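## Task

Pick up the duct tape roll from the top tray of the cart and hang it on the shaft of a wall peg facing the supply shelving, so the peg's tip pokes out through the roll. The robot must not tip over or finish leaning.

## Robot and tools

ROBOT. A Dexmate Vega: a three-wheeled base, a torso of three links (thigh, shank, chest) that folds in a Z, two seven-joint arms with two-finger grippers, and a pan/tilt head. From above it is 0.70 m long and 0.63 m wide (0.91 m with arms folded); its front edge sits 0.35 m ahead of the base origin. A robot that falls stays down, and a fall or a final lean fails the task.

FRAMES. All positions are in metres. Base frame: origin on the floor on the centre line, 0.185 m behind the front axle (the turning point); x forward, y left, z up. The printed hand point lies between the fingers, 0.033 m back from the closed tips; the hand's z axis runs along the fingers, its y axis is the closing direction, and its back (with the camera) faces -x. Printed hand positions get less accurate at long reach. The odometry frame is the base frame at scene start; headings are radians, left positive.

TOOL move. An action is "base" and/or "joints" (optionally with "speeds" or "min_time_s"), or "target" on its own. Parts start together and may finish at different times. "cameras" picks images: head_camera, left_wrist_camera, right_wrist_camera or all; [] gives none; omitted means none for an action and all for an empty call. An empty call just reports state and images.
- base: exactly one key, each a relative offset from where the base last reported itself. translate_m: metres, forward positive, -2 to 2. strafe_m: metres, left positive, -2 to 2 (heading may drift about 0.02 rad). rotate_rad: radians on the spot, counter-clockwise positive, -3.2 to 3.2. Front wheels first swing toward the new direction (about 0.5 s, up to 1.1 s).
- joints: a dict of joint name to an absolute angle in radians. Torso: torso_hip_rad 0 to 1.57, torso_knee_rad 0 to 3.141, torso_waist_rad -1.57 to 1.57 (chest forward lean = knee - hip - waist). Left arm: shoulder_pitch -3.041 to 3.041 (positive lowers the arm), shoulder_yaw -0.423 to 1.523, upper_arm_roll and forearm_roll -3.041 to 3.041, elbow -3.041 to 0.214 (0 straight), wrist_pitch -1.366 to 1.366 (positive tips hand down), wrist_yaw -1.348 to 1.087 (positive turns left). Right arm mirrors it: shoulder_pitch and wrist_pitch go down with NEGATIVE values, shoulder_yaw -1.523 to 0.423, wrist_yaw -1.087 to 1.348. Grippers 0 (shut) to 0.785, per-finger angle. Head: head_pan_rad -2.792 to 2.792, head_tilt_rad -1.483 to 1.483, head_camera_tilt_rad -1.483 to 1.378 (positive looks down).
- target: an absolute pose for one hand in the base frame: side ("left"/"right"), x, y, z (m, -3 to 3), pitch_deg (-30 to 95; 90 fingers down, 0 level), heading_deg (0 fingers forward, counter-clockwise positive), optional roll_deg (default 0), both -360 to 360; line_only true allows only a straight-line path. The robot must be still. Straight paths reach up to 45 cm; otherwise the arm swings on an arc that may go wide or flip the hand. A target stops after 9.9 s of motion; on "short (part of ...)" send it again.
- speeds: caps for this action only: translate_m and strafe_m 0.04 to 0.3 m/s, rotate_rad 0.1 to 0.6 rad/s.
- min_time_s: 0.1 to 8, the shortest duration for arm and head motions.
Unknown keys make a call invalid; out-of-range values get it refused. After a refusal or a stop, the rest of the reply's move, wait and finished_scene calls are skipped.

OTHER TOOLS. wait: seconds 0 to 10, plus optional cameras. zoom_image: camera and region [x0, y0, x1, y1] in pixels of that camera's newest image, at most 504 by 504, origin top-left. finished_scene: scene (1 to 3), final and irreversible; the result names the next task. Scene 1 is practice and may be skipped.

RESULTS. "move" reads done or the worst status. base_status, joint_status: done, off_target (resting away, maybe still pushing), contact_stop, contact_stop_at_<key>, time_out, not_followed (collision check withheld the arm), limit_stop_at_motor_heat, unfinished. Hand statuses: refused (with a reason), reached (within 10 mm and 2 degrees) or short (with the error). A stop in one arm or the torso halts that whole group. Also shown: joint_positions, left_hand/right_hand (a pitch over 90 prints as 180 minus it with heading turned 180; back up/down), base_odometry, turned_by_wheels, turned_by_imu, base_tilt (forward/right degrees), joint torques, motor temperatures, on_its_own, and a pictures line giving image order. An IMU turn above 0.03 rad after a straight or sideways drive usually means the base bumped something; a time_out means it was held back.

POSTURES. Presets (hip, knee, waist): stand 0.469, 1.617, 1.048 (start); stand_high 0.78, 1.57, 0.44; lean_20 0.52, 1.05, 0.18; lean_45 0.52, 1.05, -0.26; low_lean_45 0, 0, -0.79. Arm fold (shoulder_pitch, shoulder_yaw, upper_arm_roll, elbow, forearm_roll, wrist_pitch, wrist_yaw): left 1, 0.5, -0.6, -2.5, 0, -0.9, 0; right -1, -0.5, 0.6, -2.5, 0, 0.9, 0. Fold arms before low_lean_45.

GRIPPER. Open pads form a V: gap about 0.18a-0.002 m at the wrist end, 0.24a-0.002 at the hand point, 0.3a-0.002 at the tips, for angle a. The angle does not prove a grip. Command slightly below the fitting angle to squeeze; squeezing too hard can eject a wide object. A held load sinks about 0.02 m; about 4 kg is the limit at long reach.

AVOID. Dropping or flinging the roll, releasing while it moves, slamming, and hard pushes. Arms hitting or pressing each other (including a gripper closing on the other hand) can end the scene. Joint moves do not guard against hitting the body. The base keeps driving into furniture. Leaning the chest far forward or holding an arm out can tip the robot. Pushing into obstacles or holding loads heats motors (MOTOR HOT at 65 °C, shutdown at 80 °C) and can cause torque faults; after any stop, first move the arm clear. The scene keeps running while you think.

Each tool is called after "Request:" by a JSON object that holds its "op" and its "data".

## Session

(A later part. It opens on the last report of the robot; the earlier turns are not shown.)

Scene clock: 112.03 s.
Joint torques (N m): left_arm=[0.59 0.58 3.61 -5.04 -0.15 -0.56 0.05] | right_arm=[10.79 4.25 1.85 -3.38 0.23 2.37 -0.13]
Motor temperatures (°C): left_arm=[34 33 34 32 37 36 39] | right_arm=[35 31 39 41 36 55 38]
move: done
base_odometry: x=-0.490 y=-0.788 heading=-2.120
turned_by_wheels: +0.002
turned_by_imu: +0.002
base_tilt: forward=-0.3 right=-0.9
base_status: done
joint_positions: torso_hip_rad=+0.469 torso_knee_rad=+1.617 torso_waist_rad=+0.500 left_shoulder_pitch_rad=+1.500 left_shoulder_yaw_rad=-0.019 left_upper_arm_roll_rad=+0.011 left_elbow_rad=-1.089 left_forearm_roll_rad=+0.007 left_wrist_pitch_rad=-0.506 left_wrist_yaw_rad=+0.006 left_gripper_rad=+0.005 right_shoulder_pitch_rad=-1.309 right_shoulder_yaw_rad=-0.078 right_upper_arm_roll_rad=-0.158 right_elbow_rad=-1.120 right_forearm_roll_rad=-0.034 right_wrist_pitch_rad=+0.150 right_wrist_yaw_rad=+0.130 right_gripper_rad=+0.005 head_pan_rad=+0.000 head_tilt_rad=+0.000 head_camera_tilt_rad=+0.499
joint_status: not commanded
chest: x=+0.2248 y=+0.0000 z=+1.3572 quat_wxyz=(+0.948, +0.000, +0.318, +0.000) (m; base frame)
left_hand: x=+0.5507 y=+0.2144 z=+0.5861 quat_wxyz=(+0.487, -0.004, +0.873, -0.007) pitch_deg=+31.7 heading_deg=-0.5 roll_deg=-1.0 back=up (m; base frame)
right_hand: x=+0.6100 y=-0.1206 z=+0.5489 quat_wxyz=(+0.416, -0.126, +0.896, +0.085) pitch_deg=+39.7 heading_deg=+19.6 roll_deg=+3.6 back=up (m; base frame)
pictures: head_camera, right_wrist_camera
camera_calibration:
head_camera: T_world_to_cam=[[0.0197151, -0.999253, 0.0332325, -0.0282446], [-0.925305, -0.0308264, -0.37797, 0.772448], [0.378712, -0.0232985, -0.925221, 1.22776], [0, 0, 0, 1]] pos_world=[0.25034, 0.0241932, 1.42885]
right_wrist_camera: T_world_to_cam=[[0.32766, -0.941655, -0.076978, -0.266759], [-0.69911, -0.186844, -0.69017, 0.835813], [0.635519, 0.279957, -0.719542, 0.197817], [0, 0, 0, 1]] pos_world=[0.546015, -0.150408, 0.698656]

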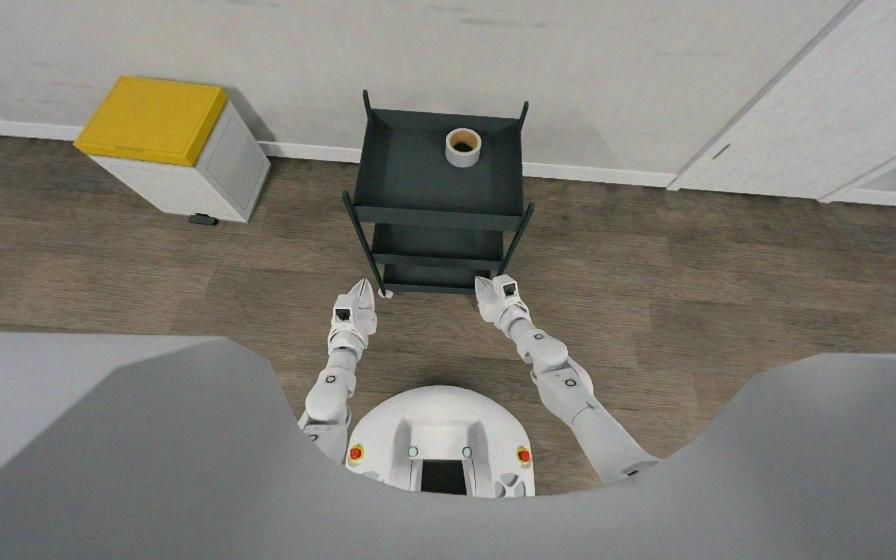

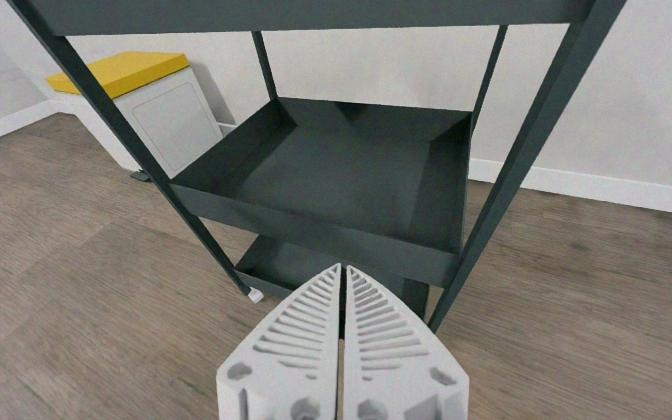

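Request:
{"op": "move", "data": {"base": {"translate_m": -0.5}}}

Request:
{"op": "move", "data": {"target": {"side": "right", "x": 0.6, "y": -0.1, "z": 1.0, "pitch_deg": 90, "heading_deg": 0}, "cameras": ["head_camera","right_wrist_camera"]}}

Scene clock: 119.27 s.
Joint torques (N m): left_arm=[0.26 -0.75 2.89 -4.18 0.44 -2.32 -0.34] | right_arm=[12.44 2.79 1.36 -3.48 0.5 2.45 -0.17]
move: done
base_odometry: x=-0.229 y=-0.361 heading=-2.119
turned_by_wheels: +0.002
turned_by_imu: +0.002
base_tilt: forward=-0.4 right=-0.8
base_status: done
joint_positions: torso_hip_rad=+0.469 torso_knee_rad=+1.617 torso_waist_rad=+0.500 left_shoulder_pitch_rad=+1.500 left_shoulder_yaw_rad=-0.019 left_upper_arm_roll_rad=+0.011 left_elbow_rad=-1.089 left_forearm_roll_rad=+0.007 left_wrist_pitch_rad=-0.506 left_wrist_yaw_rad=+0.006 left_gripper_rad=+0.005 right_shoulder_pitch_rad=-1.309 right_shoulder_yaw_rad=-0.078 right_upper_arm_roll_rad=-0.158 right_elbow_rad=-1.120 right_forearm_roll_rad=-0.034 right_wrist_pitch_rad=+0.150 right_wrist_yaw_rad=+0.130 right_gripper_rad=+0.005 head_pan_rad=+0.000 head_tilt_rad=+0.000 head_camera_tilt_rad=+0.499
joint_status: not commanded
chest: x=+0.2248 y=+0.0000 z=+1.3572 quat_wxyz=(+0.948, +0.000, +0.318, +0.000) (m; base frame)
left_hand: x=+0.5507 y=+0.2144 z=+0.5861 quat_wxyz=(+0.487, -0.004, +0.873, -0.007) pitch_deg=+31.7 heading_deg=-0.5 roll_deg=-1.0 back=up (m; base frame)
right_hand: x=+0.6100 y=-0.1206 z=+0.5489 quat_wxyz=(+0.416, -0.126, +0.896, +0.085) pitch_deg=+39.7 heading_deg=+19.6 roll_deg=+3.6 back=up (m; base frame)
pictures: none

Scene clock: 127.97 s.
Joint torques (N m): left_arm=[1.97 -0.74 0.56 -3.47 -0.05 -2.33 0.37] | right_arm=[30.28 -0.86 4.79 -0.67 0.79 0.28 0.17]
Motor temperatures (°C): left_arm=[34 33 34 32 37 36 39] | right_arm=[35 31 39 39 36 47 38]
move: done
base_odometry: x=-0.229 y=-0.361 heading=-2.119
turned_by_wheels: +0.000
turned_by_imu: -0.001
base_tilt: forward=-0.6 right=-0.9
base_status: not commanded
joint_positions: torso_hip_rad=+0.469 torso_knee_rad=+1.617 torso_waist_rad=+0.500 left_shoulder_pitch_rad=+1.500 left_shoulder_yaw_rad=-0.019 left_upper_arm_roll_rad=+0.011 left_elbow_rad=-1.089 left_forearm_roll_rad=+0.007 left_wrist_pitch_rad=-0.506 left_wrist_yaw_rad=+0.006 left_gripper_rad=+0.005 right_shoulder_pitch_rad=+0.931 right_shoulder_yaw_rad=-0.862 right_upper_arm_roll_rad=-1.921 right_elbow_rad=-2.168 right_forearm_roll_rad=+0.014 right_wrist_pitch_rad=+0.298 right_wrist_yaw_rad=+1.346 right_gripper_rad=+0.005 head_pan_rad=+0.000 head_tilt_rad=+0.000 head_camera_tilt_rad=+0.499
joint_status: not commanded
chest: x=+0.2248 y=+0.0000 z=+1.3572 quat_wxyz=(+0.948, +0.000, +0.318, +0.000) (m; base frame)
left_hand: x=+0.5507 y=+0.2144 z=+0.5861 quat_wxyz=(+0.487, -0.004, +0.873, -0.007) pitch_deg=+31.7 heading_deg=-0.5 roll_deg=-1.0 back=up (m; base frame)
right_hand: x=+0.6000 y=-0.0980 z=+0.9995 quat_wxyz=(+0.002, -1.000, +0.000, +0.001) pitch_deg=+89.7 heading_deg=+180.0 roll_deg=+0.0 (m; base frame)
right_hand_status: reached (checked arc [a long move; over the whole arc the hand travels 1.18 m to end 0.45 m from its start, up to 0.39 m off the straight line; right_shoulder_pitch_rad turns most, 2.24 rad; on the way or at its end the hand turns up to 166 deg from its attitude at the start], planned for 7.4 s): 2 mm and 0.3 deg off.
pictures: head_camera, right_wrist_camera
camera_calibration:
head_camera: T_world_to_cam=[[0.0197114, -0.999253, 0.033231, -0.0282415], [-0.925305, -0.0308224, -0.37797, 0.772448], [0.378712, -0.0232985, -0.925221, 1.22776], [0, 0, 0, 1]] pos_world=[0.25034, 0.0241932, 1.42885]
right_wrist_camera: T_world_to_cam=[[0.00061962, 0.999205, -0.0398683, 0.141857], [0.993615, 0.0038829, 0.112758, -0.655417], [0.112823, -0.0396836, -0.992822, 1.07749], [0, 0, 0, 1]] pos_world=[0.529578, -0.0964409, 1.14931]

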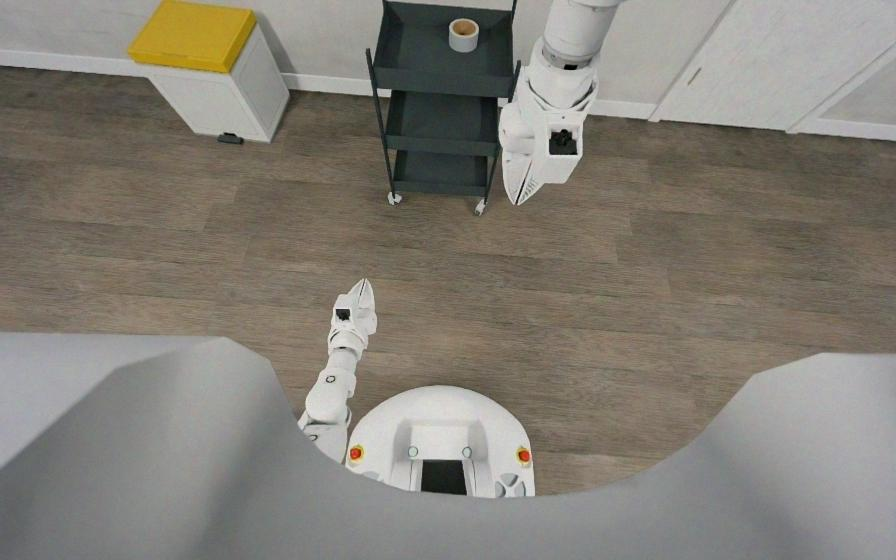

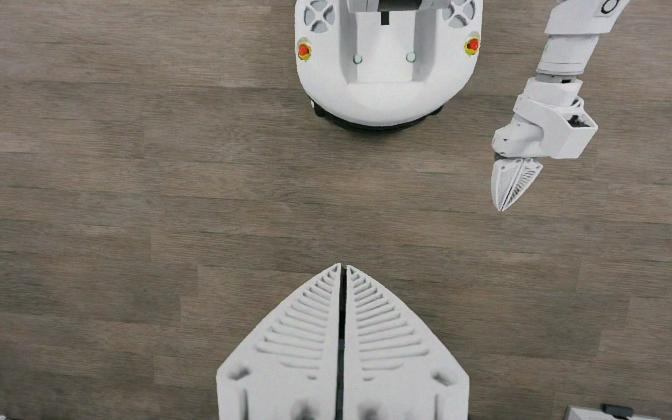

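Request:
{"op": "move", "data": {"joints": {"right_shoulder_pitch_rad": -0.5, "right_shoulder_yaw_rad": -0.05, "right_upper_arm_roll_rad": 0, "right_elbow_rad": -0.9, "right_forearm_roll_rad": 0, "right_wrist_pitch_rad": -1.25, "right_wrist_yaw_rad": 0.0, "right_gripper_rad": 0.7}, "cameras": ["head_camera","right_wrist_camera"]}}

Scene clock: 149.33 s.
Joint torques (N m): left_arm=[0.51 0.66 0.05 -2.58 0.63 -2.73 0.28] | right_arm=[10.48 2.52 3.55 -3.6 -0.52 0.12 -0.58]
Motor temperatures (°C): left_arm=[34 33 34 32 37 36 39] | right_arm=[35 31 39 36 36 40 38]
move: done
base_odometry: x=-0.229 y=-0.361 heading=-2.119
turned_by_wheels: +0.000
turned_by_imu: -0.001
base_tilt: forward=-0.5 right=-0.8
base_status: not commanded
joint_positions: torso_hip_rad=+0.469 torso_knee_rad=+1.617 torso_waist_rad=+0.500 left_shoulder_pitch_rad=+1.500 left_shoulder_yaw_rad=-0.019 left_upper_arm_roll_rad=+0.011 left_elbow_rad=-1.089 left_forearm_roll_rad=+0.007 left_wrist_pitch_rad=-0.506 left_wrist_yaw_rad=+0.006 left_gripper_rad=+0.005 right_shoulder_pitch_rad=-0.496 right_shoulder_yaw_rad=-0.052 right_upper_arm_roll_rad=-0.005 right_elbow_rad=-0.903 right_forearm_roll_rad=+0.000 right_wrist_pitch_rad=-1.246 right_wrist_yaw_rad=+0.003 right_gripper_rad=+0.700 head_pan_rad=+0.000 head_tilt_rad=+0.000 head_camera_tilt_rad=+0.499
joint_status: all done
chest: x=+0.2248 y=+0.0000 z=+1.3572 quat_wxyz=(+0.948, +0.000, +0.318, +0.000) (m; base frame)
left_hand: x=+0.5507 y=+0.2144 z=+0.5861 quat_wxyz=(+0.487, -0.004, +0.873, -0.007) pitch_deg=+31.7 heading_deg=-0.5 roll_deg=-1.0 back=up (m; base frame)
right_hand: x=+0.6992 y=-0.2728 z=+0.5822 quat_wxyz=(+0.042, +0.008, +0.999, -0.023) pitch_deg=+84.5 heading_deg=-29.7 roll_deg=-28.9 (m; base frame)
pictures: head_camera, right_wrist_camera
camera_calibration:
head_camera: T_world_to_cam=[[0.0197114, -0.999253, 0.033231, -0.0282415], [-0.925305, -0.0308224, -0.37797, 0.772448], [0.378712, -0.0232985, -0.925221, 1.22776], [0, 0, 0, 1]] pos_world=[0.25034, 0.0241932, 1.42885]
right_wrist_camera: T_world_to_cam=[[-0.0141173, -0.999898, 0.00201317, -0.259661], [-0.999429, 0.0141725, 0.0306859, 0.737823], [-0.0307113, -0.00157882, -0.999527, 0.759626], [0, 0, 0, 1]] pos_world=[0.757065, -0.268893, 0.737149]

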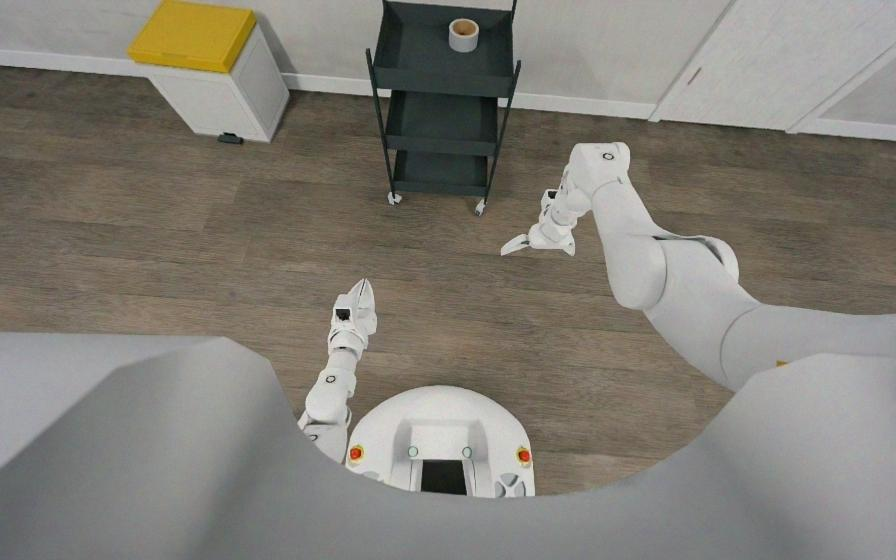

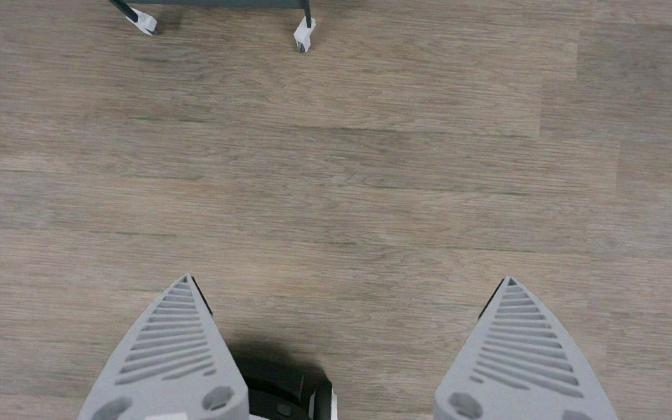

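Request:
{"op": "move", "data": {"target": {"side": "right", "x": 0.66, "y": -0.15, "z": 0.9, "pitch_deg": 85, "heading_deg": 0, "line_only": true}, "cameras": ["head_camera","right_wrist_camera"]}}

Scene clock: 163.60 s.
Joint torques (N m): left_arm=[1.57 1.26 2.58 -3.69 0.34 -2.18 -0.04] | right_arm=[31.03 2.65 5.32 -2.58 0.46 0.92 -0.21]
move: short
base_odometry: x=-0.229 y=-0.361 heading=-2.119
turned_by_wheels: +0.000
turned_by_imu: -0.001
base_tilt: forward=-0.6 right=-0.8
base_status: not commanded
joint_positions: torso_hip_rad=+0.469 torso_knee_rad=+1.617 torso_waist_rad=+0.500 left_shoulder_pitch_rad=+1.500 left_shoulder_yaw_rad=-0.019 left_upper_arm_roll_rad=+0.011 left_elbow_rad=-1.089 left_forearm_roll_rad=+0.007 left_wrist_pitch_rad=-0.506 left_wrist_yaw_rad=+0.006 left_gripper_rad=+0.005 right_shoulder_pitch_rad=+0.558 right_shoulder_yaw_rad=-0.933 right_upper_arm_roll_rad=-1.933 right_elbow_rad=-1.896 right_forearm_roll_rad=+2.621 right_wrist_pitch_rad=-0.470 right_wrist_yaw_rad=-1.087 right_gripper_rad=+0.700 head_pan_rad=+0.000 head_tilt_rad=+0.000 head_camera_tilt_rad=+0.499
joint_status: not commanded
chest: x=+0.2248 y=+0.0000 z=+1.3572 quat_wxyz=(+0.948, +0.000, +0.318, +0.000) (m; base frame)
left_hand: x=+0.5507 y=+0.2144 z=+0.5861 quat_wxyz=(+0.487, -0.004, +0.873, -0.007) pitch_deg=+31.7 heading_deg=-0.5 roll_deg=-1.0 back=up (m; base frame)
right_hand: x=+0.6688 y=-0.1763 z=+0.8305 quat_wxyz=(+0.043, +0.001, +0.999, -0.005) pitch_deg=+85.0 heading_deg=-6.1 roll_deg=-6.0 (m; base frame)
right_hand_status: short (part of a straight line of 10.9 s, the rest not played, planned for 9.9 s): 75 mm and 0.6 deg off.
pictures: head_camera, right_wrist_camera
camera_calibration:
head_camera: T_world_to_cam=[[0.0197114, -0.999253, 0.033231, -0.0282415], [-0.925305, -0.0308224, -0.37797, 0.772448], [0.378712, -0.0232985, -0.925221, 1.22776], [0, 0, 0, 1]] pos_world=[0.25034, 0.0241932, 1.42885]
right_wrist_camera: T_world_to_cam=[[0.0000384318, -0.999388, -0.0349872, -0.142757], [-0.999622, -0.00100057, 0.0274826, 0.698597], [-0.0275007, 0.0349729, -0.99901, 1.01095], [0, 0, 0, 1]] pos_world=[0.72614, -0.177327, 0.985756]

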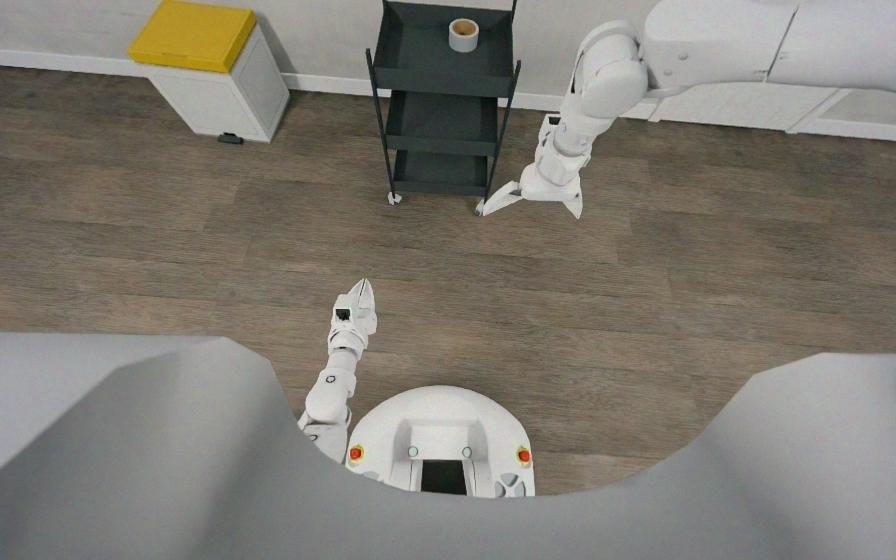

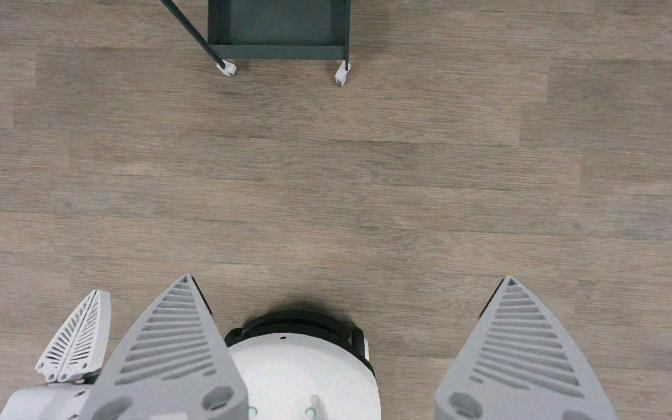

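Request:
{"op": "move", "data": {"target": {"side": "right", "x": 0.66, "y": -0.15, "z": 0.95, "pitch_deg": 85, "heading_deg": 0, "line_only": true}}}

Request:
{"op": "move", "data": {"base": {"translate_m": 0.4}, "cameras": ["head_camera","right_wrist_camera"]}}

Scene clock: 170.40 s.
Joint torques (N m): left_arm=[1.2 -2.44 0.52 -3.21 0.19 -2.15 -0.14] | right_arm=[31.88 4.81 4.38 -2.06 0.4 0.48 -0.35]
move: done
base_odometry: x=-0.229 y=-0.361 heading=-2.119
turned_by_wheels: +0.000
turned_by_imu: -0.001
base_tilt: forward=-0.5 right=-0.8
base_status: not commanded
joint_positions: torso_hip_rad=+0.469 torso_knee_rad=+1.617 torso_waist_rad=+0.500 left_shoulder_pitch_rad=+1.500 left_shoulder_yaw_rad=-0.019 left_upper_arm_roll_rad=+0.011 left_elbow_rad=-1.089 left_forearm_roll_rad=+0.007 left_wrist_pitch_rad=-0.506 left_wrist_yaw_rad=+0.006 left_gripper_rad=+0.005 right_shoulder_pitch_rad=+1.044 right_shoulder_yaw_rad=-0.866 right_upper_arm_roll_rad=-2.205 right_elbow_rad=-2.044 right_forearm_roll_rad=+2.938 right_wrist_pitch_rad=-0.411 right_wrist_yaw_rad=-1.087 right_gripper_rad=+0.700 head_pan_rad=+0.000 head_tilt_rad=+0.000 head_camera_tilt_rad=+0.499
joint_status: not commanded
chest: x=+0.2248 y=+0.0000 z=+1.3572 quat_wxyz=(+0.948, +0.000, +0.318, +0.000) (m; base frame)
left_hand: x=+0.5507 y=+0.2144 z=+0.5861 quat_wxyz=(+0.487, -0.004, +0.873, -0.007) pitch_deg=+31.7 heading_deg=-0.5 roll_deg=-1.0 back=up (m; base frame)
right_hand: x=+0.6602 y=-0.1500 z=+0.9489 quat_wxyz=(+0.044, +0.000, +0.999, +0.000) pitch_deg=+85.0 heading_deg=+0.4 roll_deg=+0.4 (m; base frame)
right_hand_status: reached (straight line, planned for 1.9 s): 1 mm and 0.0 deg off.
pictures: none

Scene clock: 173.30 s.
Joint torques (N m): left_arm=[0.78 0.2 1.36 -2.56 0.18 -2.18 0.45] | right_arm=[30.39 4.33 4.91 -1.13 0.42 -0.41 -0.16]
move: done
base_odometry: x=-0.438 y=-0.703 heading=-2.117
turned_by_wheels: +0.001
turned_by_imu: -0.001
base_tilt: forward=-0.7 right=-0.9
base_status: done
joint_positions: torso_hip_rad=+0.469 torso_knee_rad=+1.617 torso_waist_rad=+0.500 left_shoulder_pitch_rad=+1.500 left_shoulder_yaw_rad=-0.019 left_upper_arm_roll_rad=+0.011 left_elbow_rad=-1.089 left_forearm_roll_rad=+0.007 left_wrist_pitch_rad=-0.506 left_wrist_yaw_rad=+0.006 left_gripper_rad=+0.005 right_shoulder_pitch_rad=+1.048 right_shoulder_yaw_rad=-0.865 right_upper_arm_roll_rad=-2.206 right_elbow_rad=-2.045 right_forearm_roll_rad=+2.941 right_wrist_pitch_rad=-0.410 right_wrist_yaw_rad=-1.087 right_gripper_rad=+0.700 head_pan_rad=+0.000 head_tilt_rad=+0.000 head_camera_tilt_rad=+0.499
joint_status: not commanded
chest: x=+0.2249 y=+0.0000 z=+1.3572 quat_wxyz=(+0.948, +0.000, +0.318, +0.000) (m; base frame)
left_hand: x=+0.5507 y=+0.2144 z=+0.5861 quat_wxyz=(+0.487, -0.004, +0.873, -0.007) pitch_deg=+31.7 heading_deg=-0.5 roll_deg=-1.0 back=up (m; base frame)
right_hand: x=+0.6600 y=-0.1498 z=+0.9499 quat_wxyz=(+0.044, +0.000, +0.999, +0.000) pitch_deg=+85.0 heading_deg=+0.3 roll_deg=+0.3 (m; base frame)
pictures: head_camera, right_wrist_camera
camera_calibration:
head_camera: T_world_to_cam=[[0.0197151, -0.999253, 0.0332307, -0.0282386], [-0.92534, -0.0308235, -0.377884, 0.772295], [0.378626, -0.0232997, -0.925257, 1.22774], [0, 0, 0, 1]] pos_world=[0.250339, 0.0241932, 1.42875]
right_wrist_camera: T_world_to_cam=[[0.0032637, -0.999009, -0.044391, -0.105317], [-0.999627, -0.00446229, 0.0269284, 0.68663], [-0.0270998, 0.0442866, -0.998651, 1.12985], [0, 0, 0, 1]] pos_world=[0.717336, -0.152186, 1.10516]

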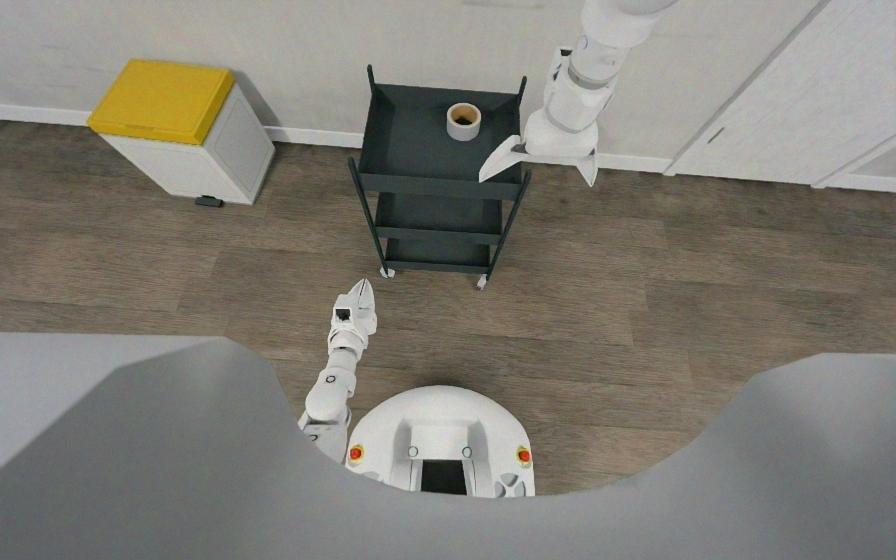

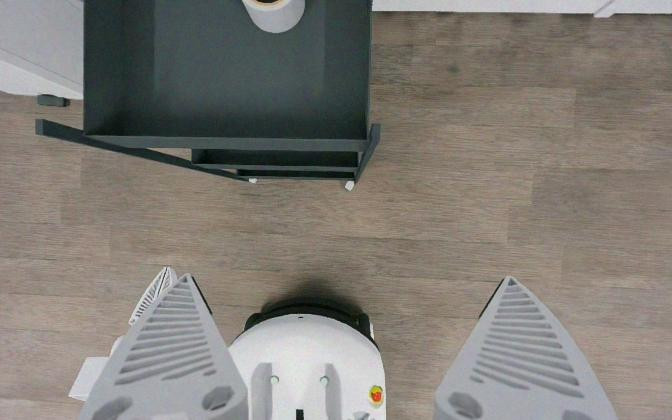

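Request:
{"op": "move", "data": {"joints": {"left_shoulder_pitch_rad": 1.95}}}

Request:
{"op": "move", "data": {"base": {"translate_m": 0.35}, "speeds": {"translate_m": 0.15}, "cameras": ["head_camera","right_wrist_camera"]}}

Scene clock: 186.47 s.
Joint torques (N m): left_arm=[18.13 -3.01 -0.34 -1.65 0.27 -1.91 -0.14] | right_arm=[30.92 2.87 4.72 -0.43 0.36 0.52 -0.3]
move: done
base_odometry: x=-0.438 y=-0.703 heading=-2.117
turned_by_wheels: +0.000
turned_by_imu: -0.001
base_tilt: forward=-0.4 right=-0.7
base_status: not commanded
joint_positions: torso_hip_rad=+0.469 torso_knee_rad=+1.617 torso_waist_rad=+0.500 left_shoulder_pitch_rad=+1.946 left_shoulder_yaw_rad=-0.019 left_upper_arm_roll_rad=+0.011 left_elbow_rad=-1.089 left_forearm_roll_rad=+0.007 left_wrist_pitch_rad=-0.506 left_wrist_yaw_rad=+0.006 left_gripper_rad=+0.005 right_shoulder_pitch_rad=+1.048 right_shoulder_yaw_rad=-0.865 right_upper_arm_roll_rad=-2.206 right_elbow_rad=-2.045 right_forearm_roll_rad=+2.941 right_wrist_pitch_rad=-0.410 right_wrist_yaw_rad=-1.087 right_gripper_rad=+0.700 head_pan_rad=+0.000 head_tilt_rad=+0.000 head_camera_tilt_rad=+0.499
joint_status: all done
chest: x=+0.2249 y=+0.0000 z=+1.3572 quat_wxyz=(+0.948, +0.000, +0.318, +0.000) (m; base frame)
left_hand: x=+0.1864 y=+0.2144 z=+0.5210 quat_wxyz=(+0.282, -0.006, +0.959, -0.005) pitch_deg=+57.3 heading_deg=-0.8 roll_deg=-1.4 back=up (m; base frame)
right_hand: x=+0.6600 y=-0.1498 z=+0.9499 quat_wxyz=(+0.044, +0.000, +0.999, +0.000) pitch_deg=+85.0 heading_deg=+0.3 roll_deg=+0.3 (m; base frame)
pictures: none

Scene clock: 190.03 s.
Joint torques (N m): left_arm=[18.15 -2.43 -0.71 -0.64 0.14 -1.29 0.08] | right_arm=[29.26 4.18 4.55 0.56 0.23 -0.06 -0.09]
Motor temperatures (°C): left_arm=[34 33 34 32 37 36 39] | right_arm=[36 31 39 35 36 35 38]
move: done
base_odometry: x=-0.620 y=-1.002 heading=-2.116
turned_by_wheels: +0.001
turned_by_imu: +0.000
base_tilt: forward=-0.5 right=-0.8
base_status: done
joint_positions: torso_hip_rad=+0.469 torso_knee_rad=+1.617 torso_waist_rad=+0.500 left_shoulder_pitch_rad=+1.950 left_shoulder_yaw_rad=-0.019 left_upper_arm_roll_rad=+0.011 left_elbow_rad=-1.089 left_forearm_roll_rad=+0.007 left_wrist_pitch_rad=-0.506 left_wrist_yaw_rad=+0.006 left_gripper_rad=+0.005 right_shoulder_pitch_rad=+1.048 right_shoulder_yaw_rad=-0.865 right_upper_arm_roll_rad=-2.206 right_elbow_rad=-2.045 right_forearm_roll_rad=+2.941 right_wrist_pitch_rad=-0.410 right_wrist_yaw_rad=-1.087 right_gripper_rad=+0.700 head_pan_rad=+0.000 head_tilt_rad=+0.000 head_camera_tilt_rad=+0.499
joint_status: not commanded
chest: x=+0.2249 y=+0.0000 z=+1.3572 quat_wxyz=(+0.948, +0.000, +0.318, +0.000) (m; base frame)
left_hand: x=+0.1831 y=+0.2144 z=+0.5211 quat_wxyz=(+0.280, -0.006, +0.960, -0.005) pitch_deg=+57.5 heading_deg=-0.8 roll_deg=-1.4 back=up (m; base frame)
right_hand: x=+0.6600 y=-0.1498 z=+0.9499 quat_wxyz=(+0.044, +0.000, +0.999, +0.000) pitch_deg=+85.0 heading_deg=+0.3 roll_deg=+0.3 (m; base frame)
pictures: head_camera, right_wrist_camera
camera_calibration:
head_camera: T_world_to_cam=[[0.0197151, -0.999253, 0.0332325, -0.0282446], [-0.925305, -0.0308264, -0.37797, 0.772448], [0.378712, -0.0232985, -0.925221, 1.22776], [0, 0, 0, 1]] pos_world=[0.25034, 0.0241932, 1.42885]
right_wrist_camera: T_world_to_cam=[[0.00336356, -0.999008, -0.044394, -0.105385], [-0.999627, -0.00456209, 0.0269239, 0.686519], [-0.0270998, 0.0442869, -0.998651, 1.12984], [0, 0, 0, 1]] pos_world=[0.717236, -0.152186, 1.10516]

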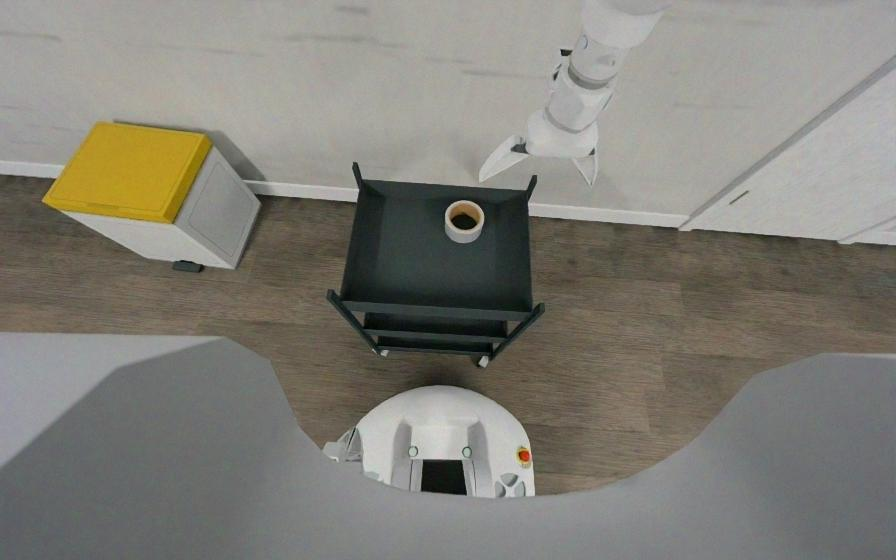

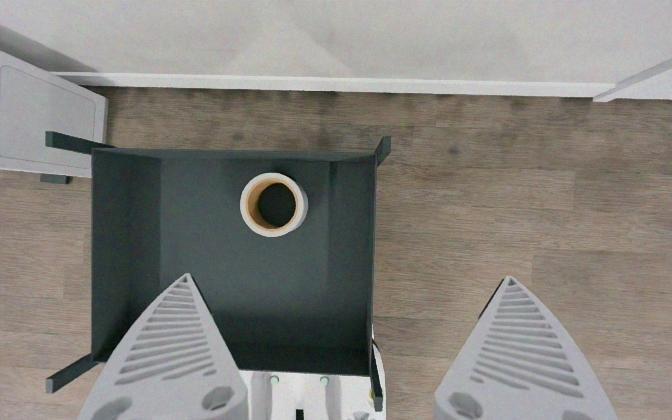

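Request:
{"op": "move", "data": {"target": {"side": "right", "x": 0.714, "y": -0.032, "z": 0.85, "pitch_deg": 90, "heading_deg": 0, "line_only": true}, "cameras": ["head_camera","right_wrist_camera"]}}

Scene clock: 210.90 s.
Joint torques (N m): left_arm=[15.16 2.64 0.46 1.12 0.62 -1.28 0.08] | right_arm=[13.05 1.47 10.96 2.87 0.61 0.22 0.22]
move: done
base_odometry: x=-0.620 y=-1.002 heading=-2.116
turned_by_wheels: +0.000
turned_by_imu: -0.001
base_tilt: forward=-0.5 right=-0.9
base_status: not commanded
joint_positions: torso_hip_rad=+0.469 torso_knee_rad=+1.617 torso_waist_rad=+0.500 left_shoulder_pitch_rad=+1.950 left_shoulder_yaw_rad=-0.019 left_upper_arm_roll_rad=+0.011 left_elbow_rad=-1.089 left_forearm_roll_rad=+0.007 left_wrist_pitch_rad=-0.506 left_wrist_yaw_rad=+0.006 left_gripper_rad=+0.005 right_shoulder_pitch_rad=+0.711 right_shoulder_yaw_rad=-0.319 right_upper_arm_roll_rad=-2.100 right_elbow_rad=-1.358 right_forearm_roll_rad=+3.022 right_wrist_pitch_rad=-0.517 right_wrist_yaw_rad=-1.009 right_gripper_rad=+0.700 head_pan_rad=+0.000 head_tilt_rad=+0.000 head_camera_tilt_rad=+0.499
joint_status: not commanded
chest: x=+0.2249 y=+0.0000 z=+1.3572 quat_wxyz=(+0.948, +0.000, +0.318, +0.000) (m; base frame)
left_hand: x=+0.1831 y=+0.2144 z=+0.5211 quat_wxyz=(+0.280, -0.006, +0.960, -0.005) pitch_deg=+57.5 heading_deg=-0.8 roll_deg=-1.4 back=up (m; base frame)
right_hand: x=+0.7140 y=-0.0329 z=+0.8505 quat_wxyz=(+0.000, +0.000, +1.000, +0.000) pitch_deg=+89.9 heading_deg=+0.0 roll_deg=+0.0 (m; base frame)
right_hand_status: reached (straight line, planned for 2.5 s): 1 mm and 0.1 deg off.
pictures: head_camera, right_wrist_camera
camera_calibration:
head_camera: T_world_to_cam=[[0.0197151, -0.999253, 0.0332325, -0.0282446], [-0.925305, -0.0308264, -0.37797, 0.772448], [0.378712, -0.0232985, -0.925221, 1.22776], [0, 0, 0, 1]] pos_world=[0.25034, 0.0241932, 1.42885]
right_wrist_camera: T_world_to_cam=[[-0.000460987, -0.999053, -0.0435135, 0.00884178], [-0.993581, -0.00446486, 0.113038, 0.666158], [-0.113125, 0.0432862, -0.992637, 1.08321], [0, 0, 0, 1]] pos_world=[0.784423, -0.0350802, 1.00031]

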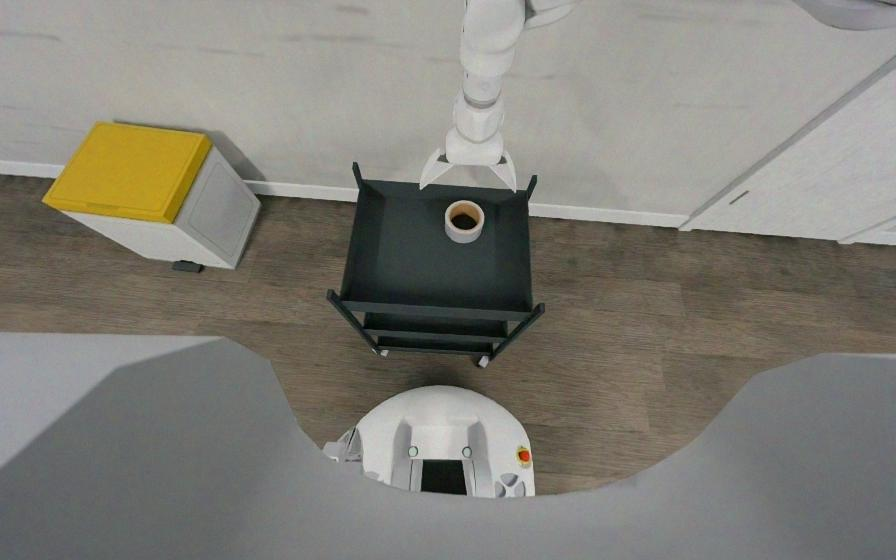

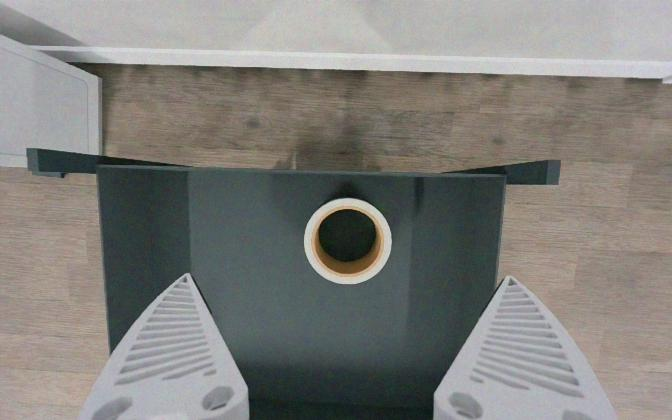

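Request:
{"op": "move", "data": {"target": {"side": "right", "x": 0.715, "y": -0.033, "z": 0.708, "pitch_deg": 90, "heading_deg": 0, "line_only": true}, "cameras": ["head_camera","right_wrist_camera"]}}

Scene clock: 217.27 s.
Joint torques (N m): left_arm=[15.99 -2.55 -0.14 -2.35 0.53 -1.25 0] | right_arm=[16 5.34 2.67 1.47 -0.29 0.17 -0.06]
move: done
base_odometry: x=-0.620 y=-1.002 heading=-2.116
turned_by_wheels: +0.000
turned_by_imu: -0.001
base_tilt: forward=-0.5 right=-0.9
base_status: not commanded
joint_positions: torso_hip_rad=+0.469 torso_knee_rad=+1.617 torso_waist_rad=+0.500 left_shoulder_pitch_rad=+1.950 left_shoulder_yaw_rad=-0.019 left_upper_arm_roll_rad=+0.011 left_elbow_rad=-1.089 left_forearm_roll_rad=+0.007 left_wrist_pitch_rad=-0.506 left_wrist_yaw_rad=+0.006 left_gripper_rad=+0.005 right_shoulder_pitch_rad=+0.413 right_shoulder_yaw_rad=-0.111 right_upper_arm_roll_rad=-2.160 right_elbow_rad=-0.899 right_forearm_roll_rad=+2.827 right_wrist_pitch_rad=-0.607 right_wrist_yaw_rad=-0.780 right_gripper_rad=+0.700 head_pan_rad=+0.000 head_tilt_rad=+0.000 head_camera_tilt_rad=+0.499
joint_status: not commanded
chest: x=+0.2249 y=+0.0000 z=+1.3572 quat_wxyz=(+0.948, +0.000, +0.318, +0.000) (m; base frame)
left_hand: x=+0.1831 y=+0.2144 z=+0.5211 quat_wxyz=(+0.280, -0.006, +0.960, -0.005) pitch_deg=+57.5 heading_deg=-0.8 roll_deg=-1.4 back=up (m; base frame)
right_hand: x=+0.7154 y=-0.0328 z=+0.7092 quat_wxyz=(+0.000, +0.000, +1.000, +0.000) pitch_deg=+90.0 heading_deg=+0.0 roll_deg=+0.0 (m; base frame)
right_hand_status: reached (straight line, planned for 1.8 s): 1 mm and 0.0 deg off.
pictures: head_camera, right_wrist_camera
camera_calibration:
head_camera: T_world_to_cam=[[0.0197151, -0.999253, 0.0332325, -0.0282446], [-0.925305, -0.0308264, -0.37797, 0.772448], [0.378712, -0.0232985, -0.925221, 1.22776], [0, 0, 0, 1]] pos_world=[0.25034, 0.0241932, 1.42885]
right_wrist_camera: T_world_to_cam=[[-0.00068271, -0.999014, -0.0443961, 0.00351881], [-0.993535, -0.00436251, 0.113445, 0.683251], [-0.113527, 0.0441865, -0.992552, 0.943296], [0, 0, 0, 1]] pos_world=[0.785926, -0.0351849, 0.858915]

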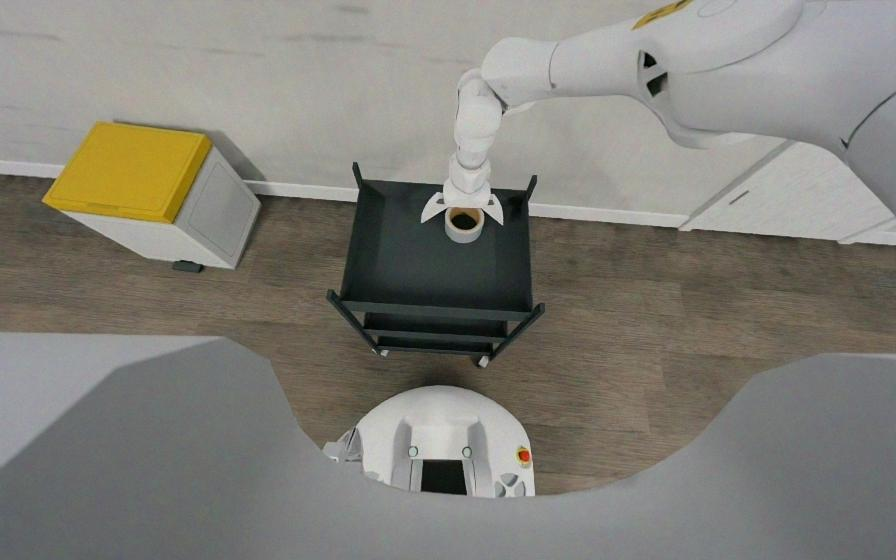

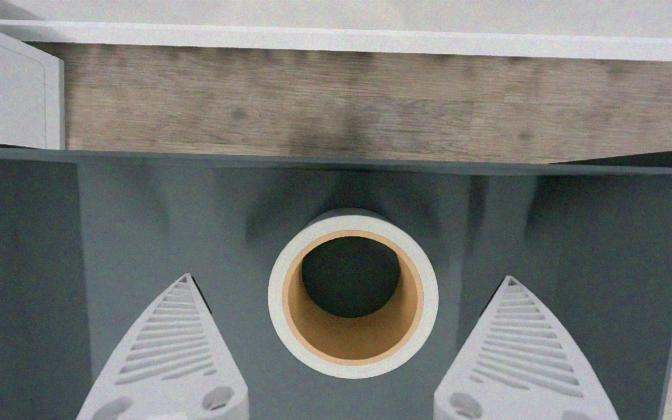

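Request:
{"op": "move", "data": {"target": {"side": "right", "x": 0.716, "y": -0.038, "z": 0.701, "pitch_deg": 90, "heading_deg": 0, "line_only": true}}}

Request:
{"op": "move", "data": {"joints": {"right_gripper_rad": 0.34}, "min_time_s": 1.5, "cameras": ["head_camera","right_wrist_camera"]}}

Scene clock: 222.37 s.
Joint torques (N m): left_arm=[18.71 -1.03 1.05 -2.41 0.65 -1.96 -0.37] | right_arm=[13.89 2.58 1.66 3.8 -0.23 -0.24 0.01]
move: done
base_odometry: x=-0.620 y=-1.002 heading=-2.116
turned_by_wheels: +0.000
turned_by_imu: +0.000
base_tilt: forward=-0.5 right=-1.0
base_status: not commanded
joint_positions: torso_hip_rad=+0.469 torso_knee_rad=+1.617 torso_waist_rad=+0.500 left_shoulder_pitch_rad=+1.950 left_shoulder_yaw_rad=-0.019 left_upper_arm_roll_rad=+0.011 left_elbow_rad=-1.089 left_forearm_roll_rad=+0.007 left_wrist_pitch_rad=-0.506 left_wrist_yaw_rad=+0.006 left_gripper_rad=+0.005 right_shoulder_pitch_rad=+0.397 right_shoulder_yaw_rad=-0.104 right_upper_arm_roll_rad=-2.166 right_elbow_rad=-0.866 right_forearm_roll_rad=+2.813 right_wrist_pitch_rad=-0.621 right_wrist_yaw_rad=-0.759 right_gripper_rad=+0.700 head_pan_rad=+0.000 head_tilt_rad=+0.000 head_camera_tilt_rad=+0.499
joint_status: not commanded
chest: x=+0.2249 y=+0.0000 z=+1.3572 quat_wxyz=(+0.948, +0.000, +0.318, +0.000) (m; base frame)
left_hand: x=+0.1831 y=+0.2144 z=+0.5211 quat_wxyz=(+0.280, -0.006, +0.960, -0.005) pitch_deg=+57.5 heading_deg=-0.8 roll_deg=-1.4 back=up (m; base frame)
right_hand: x=+0.7162 y=-0.0372 z=+0.7021 quat_wxyz=(+0.000, +0.000, +1.000, +0.000) pitch_deg=+90.0 heading_deg=+0.0 roll_deg=+0.0 (m; base frame)
right_hand_status: reached (straight line, planned for 0.4 s): 1 mm and 0.0 deg off.
pictures: none

"min_time_s" has no arm or head joint beside it: it slows only arm and head motions. Command such a joint too, or leave it out

Request:
{"op": "move", "data": {"joints": {"right_gripper_rad": 0.35}, "cameras": ["head_camera","right_wrist_camera"]}}

Scene clock: 224.93 s.
Joint torques (N m): left_arm=[17.88 -1.03 1.31 -1.63 0.77 -1.96 0.45] | right_arm=[14.8 4.4 2.33 3.02 0.09 -0.02 0]
Motor temperatures (°C): left_arm=[34 33 34 32 37 36 39] | right_arm=[35 31 39 34 36 34 38]
move: done
base_odometry: x=-0.620 y=-1.002 heading=-2.116
turned_by_wheels: +0.000
turned_by_imu: +0.000
base_tilt: forward=-0.5 right=-0.8
base_status: not commanded
joint_positions: torso_hip_rad=+0.469 torso_knee_rad=+1.617 torso_waist_rad=+0.500 left_shoulder_pitch_rad=+1.950 left_shoulder_yaw_rad=-0.019 left_upper_arm_roll_rad=+0.011 left_elbow_rad=-1.089 left_forearm_roll_rad=+0.007 left_wrist_pitch_rad=-0.506 left_wrist_yaw_rad=+0.006 left_gripper_rad=+0.005 right_shoulder_pitch_rad=+0.395 right_shoulder_yaw_rad=-0.103 right_upper_arm_roll_rad=-2.166 right_elbow_rad=-0.861 right_forearm_roll_rad=+2.811 right_wrist_pitch_rad=-0.623 right_wrist_yaw_rad=-0.756 right_gripper_rad=+0.350 head_pan_rad=+0.000 head_tilt_rad=+0.000 head_camera_tilt_rad=+0.499
joint_status: all done
chest: x=+0.2249 y=+0.0000 z=+1.3572 quat_wxyz=(+0.948, +0.000, +0.318, +0.000) (m; base frame)
left_hand: x=+0.1831 y=+0.2144 z=+0.5211 quat_wxyz=(+0.280, -0.006, +0.960, -0.005) pitch_deg=+57.5 heading_deg=-0.8 roll_deg=-1.4 back=up (m; base frame)
right_hand: x=+0.7162 y=-0.0379 z=+0.7012 quat_wxyz=(+0.000, +0.000, +1.000, +0.000) pitch_deg=+90.0 heading_deg=+0.0 roll_deg=+0.0 (m; base frame)
pictures: head_camera, right_wrist_camera
camera_calibration:
head_camera: T_world_to_cam=[[0.0197151, -0.999253, 0.0332325, -0.0282446], [-0.925305, -0.0308264, -0.37797, 0.772448], [0.378712, -0.0232985, -0.925221, 1.22776], [0, 0, 0, 1]] pos_world=[0.25034, 0.0241932, 1.42885]
right_wrist_camera: T_world_to_cam=[[-0.000583428, -0.999013, -0.0444077, -0.00189932], [-0.993524, -0.00446676, 0.113539, 0.684839], [-0.113625, 0.0441863, -0.992541, 0.935736], [0, 0, 0, 1]] pos_world=[0.786726, -0.0401852, 0.850915]

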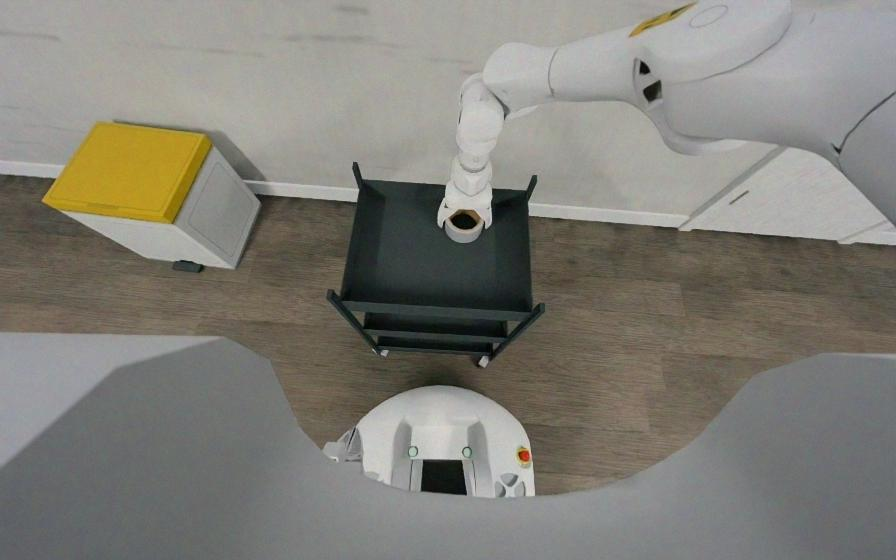

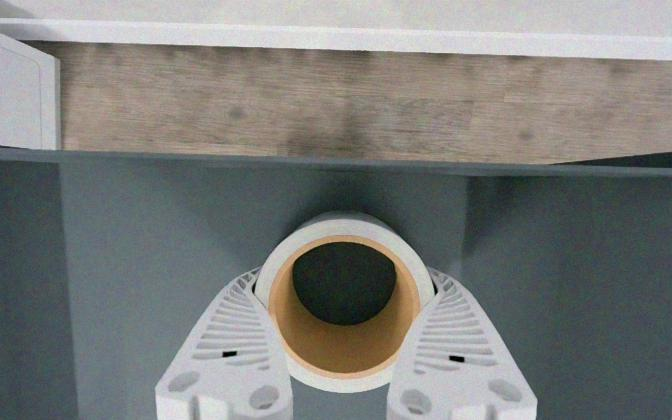

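Request:
{"op": "move", "data": {"joints": {"right_gripper_rad": 0.3}}}

Request:
{"op": "move", "data": {"target": {"side": "right", "x": 0.716, "y": -0.038, "z": 0.73, "pitch_deg": 90, "heading_deg": 0, "line_only": true}, "cameras": ["head_camera","right_wrist_camera"]}}

Scene clock: 228.63 s.
Joint torques (N m): left_arm=[16.89 -1.74 1.35 -1.2 0.03 -2.28 -0.17] | right_arm=[15.19 4.62 2.16 1.47 -0.06 -0.39 0.17]
move: done
base_odometry: x=-0.620 y=-1.002 heading=-2.116
turned_by_wheels: +0.000
turned_by_imu: +0.000
base_tilt: forward=-0.5 right=-0.9
base_status: not commanded
joint_positions: torso_hip_rad=+0.469 torso_knee_rad=+1.617 torso_waist_rad=+0.500 left_shoulder_pitch_rad=+1.950 left_shoulder_yaw_rad=-0.019 left_upper_arm_roll_rad=+0.011 left_elbow_rad=-1.089 left_forearm_roll_rad=+0.007 left_wrist_pitch_rad=-0.506 left_wrist_yaw_rad=+0.006 left_gripper_rad=+0.005 right_shoulder_pitch_rad=+0.395 right_shoulder_yaw_rad=-0.103 right_upper_arm_roll_rad=-2.166 right_elbow_rad=-0.861 right_forearm_roll_rad=+2.811 right_wrist_pitch_rad=-0.623 right_wrist_yaw_rad=-0.756 right_gripper_rad=+0.300 head_pan_rad=+0.000 head_tilt_rad=+0.000 head_camera_tilt_rad=+0.499
joint_status: all done
chest: x=+0.2249 y=+0.0000 z=+1.3572 quat_wxyz=(+0.948, +0.000, +0.318, +0.000) (m; base frame)
left_hand: x=+0.1831 y=+0.2144 z=+0.5211 quat_wxyz=(+0.280, -0.006, +0.960, -0.005) pitch_deg=+57.5 heading_deg=-0.8 roll_deg=-1.4 back=up (m; base frame)
right_hand: x=+0.7162 y=-0.0379 z=+0.7012 quat_wxyz=(+0.000, +0.000, +1.000, +0.000) pitch_deg=+90.0 heading_deg=+0.0 roll_deg=+0.0 (m; base frame)
pictures: none

Scene clock: 230.60 s.
Joint torques (N m): left_arm=[16.75 0.93 0.75 -2.65 -0.15 -1.92 0.05] | right_arm=[36.31 -0.46 9.93 -0.44 0.73 0.7 -0.07]
move: done
base_odometry: x=-0.620 y=-1.002 heading=-2.116
turned_by_wheels: +0.000
turned_by_imu: +0.000
base_tilt: forward=-0.6 right=-0.8
base_status: not commanded
joint_positions: torso_hip_rad=+0.469 torso_knee_rad=+1.617 torso_waist_rad=+0.500 left_shoulder_pitch_rad=+1.950 left_shoulder_yaw_rad=-0.019 left_upper_arm_roll_rad=+0.011 left_elbow_rad=-1.089 left_forearm_roll_rad=+0.007 left_wrist_pitch_rad=-0.506 left_wrist_yaw_rad=+0.006 left_gripper_rad=+0.005 right_shoulder_pitch_rad=+0.465 right_shoulder_yaw_rad=-0.167 right_upper_arm_roll_rad=-2.153 right_elbow_rad=-1.007 right_forearm_roll_rad=+2.848 right_wrist_pitch_rad=-0.581 right_wrist_yaw_rad=-0.814 right_gripper_rad=+0.300 head_pan_rad=+0.000 head_tilt_rad=+0.000 head_camera_tilt_rad=+0.499
joint_status: not commanded
chest: x=+0.2249 y=+0.0000 z=+1.3572 quat_wxyz=(+0.948, +0.000, +0.318, +0.000) (m; base frame)
left_hand: x=+0.1831 y=+0.2144 z=+0.5211 quat_wxyz=(+0.280, -0.006, +0.960, -0.005) pitch_deg=+57.5 heading_deg=-0.8 roll_deg=-1.4 back=up (m; base frame)
right_hand: x=+0.7157 y=-0.0382 z=+0.7289 quat_wxyz=(+0.000, +0.000, +1.000, +0.000) pitch_deg=+90.0 heading_deg=+0.0 roll_deg=+0.0 (m; base frame)
right_hand_status: reached (straight line, planned for 0.8 s): 1 mm and 0.0 deg off.
pictures: head_camera, right_wrist_camera
camera_calibration:
head_camera: T_world_to_cam=[[0.0197151, -0.999253, 0.0332325, -0.0282446], [-0.925305, -0.0308264, -0.37797, 0.772448], [0.378712, -0.0232985, -0.925221, 1.22776], [0, 0, 0, 1]] pos_world=[0.25034, 0.0241932, 1.42885]
right_wrist_camera: T_world_to_cam=[[-0.000432974, -0.999044, -0.0437216, -0.00159232], [-0.993444, -0.0045685, 0.114229, 0.680638], [-0.114319, 0.0434844, -0.992492, 0.963569], [0, 0, 0, 1]] pos_world=[0.78633, -0.0403815, 0.878516]

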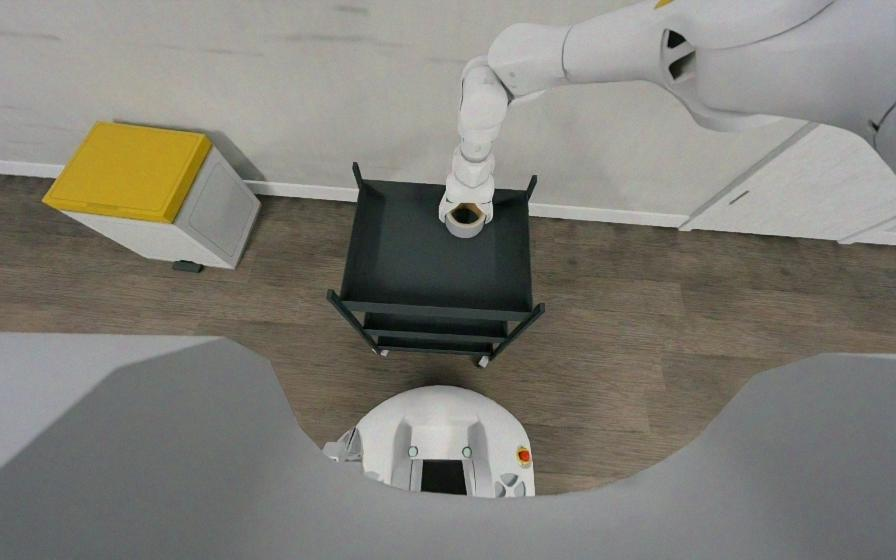

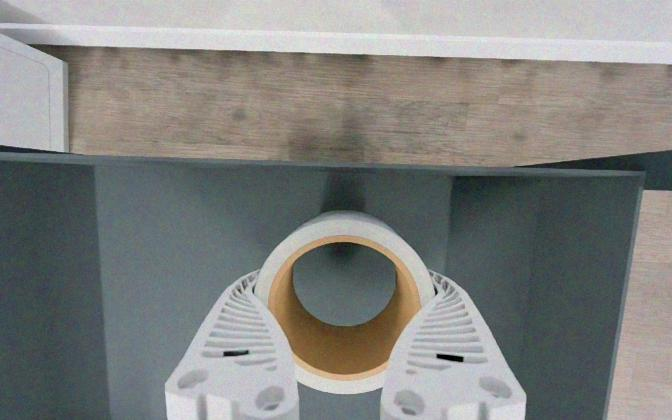

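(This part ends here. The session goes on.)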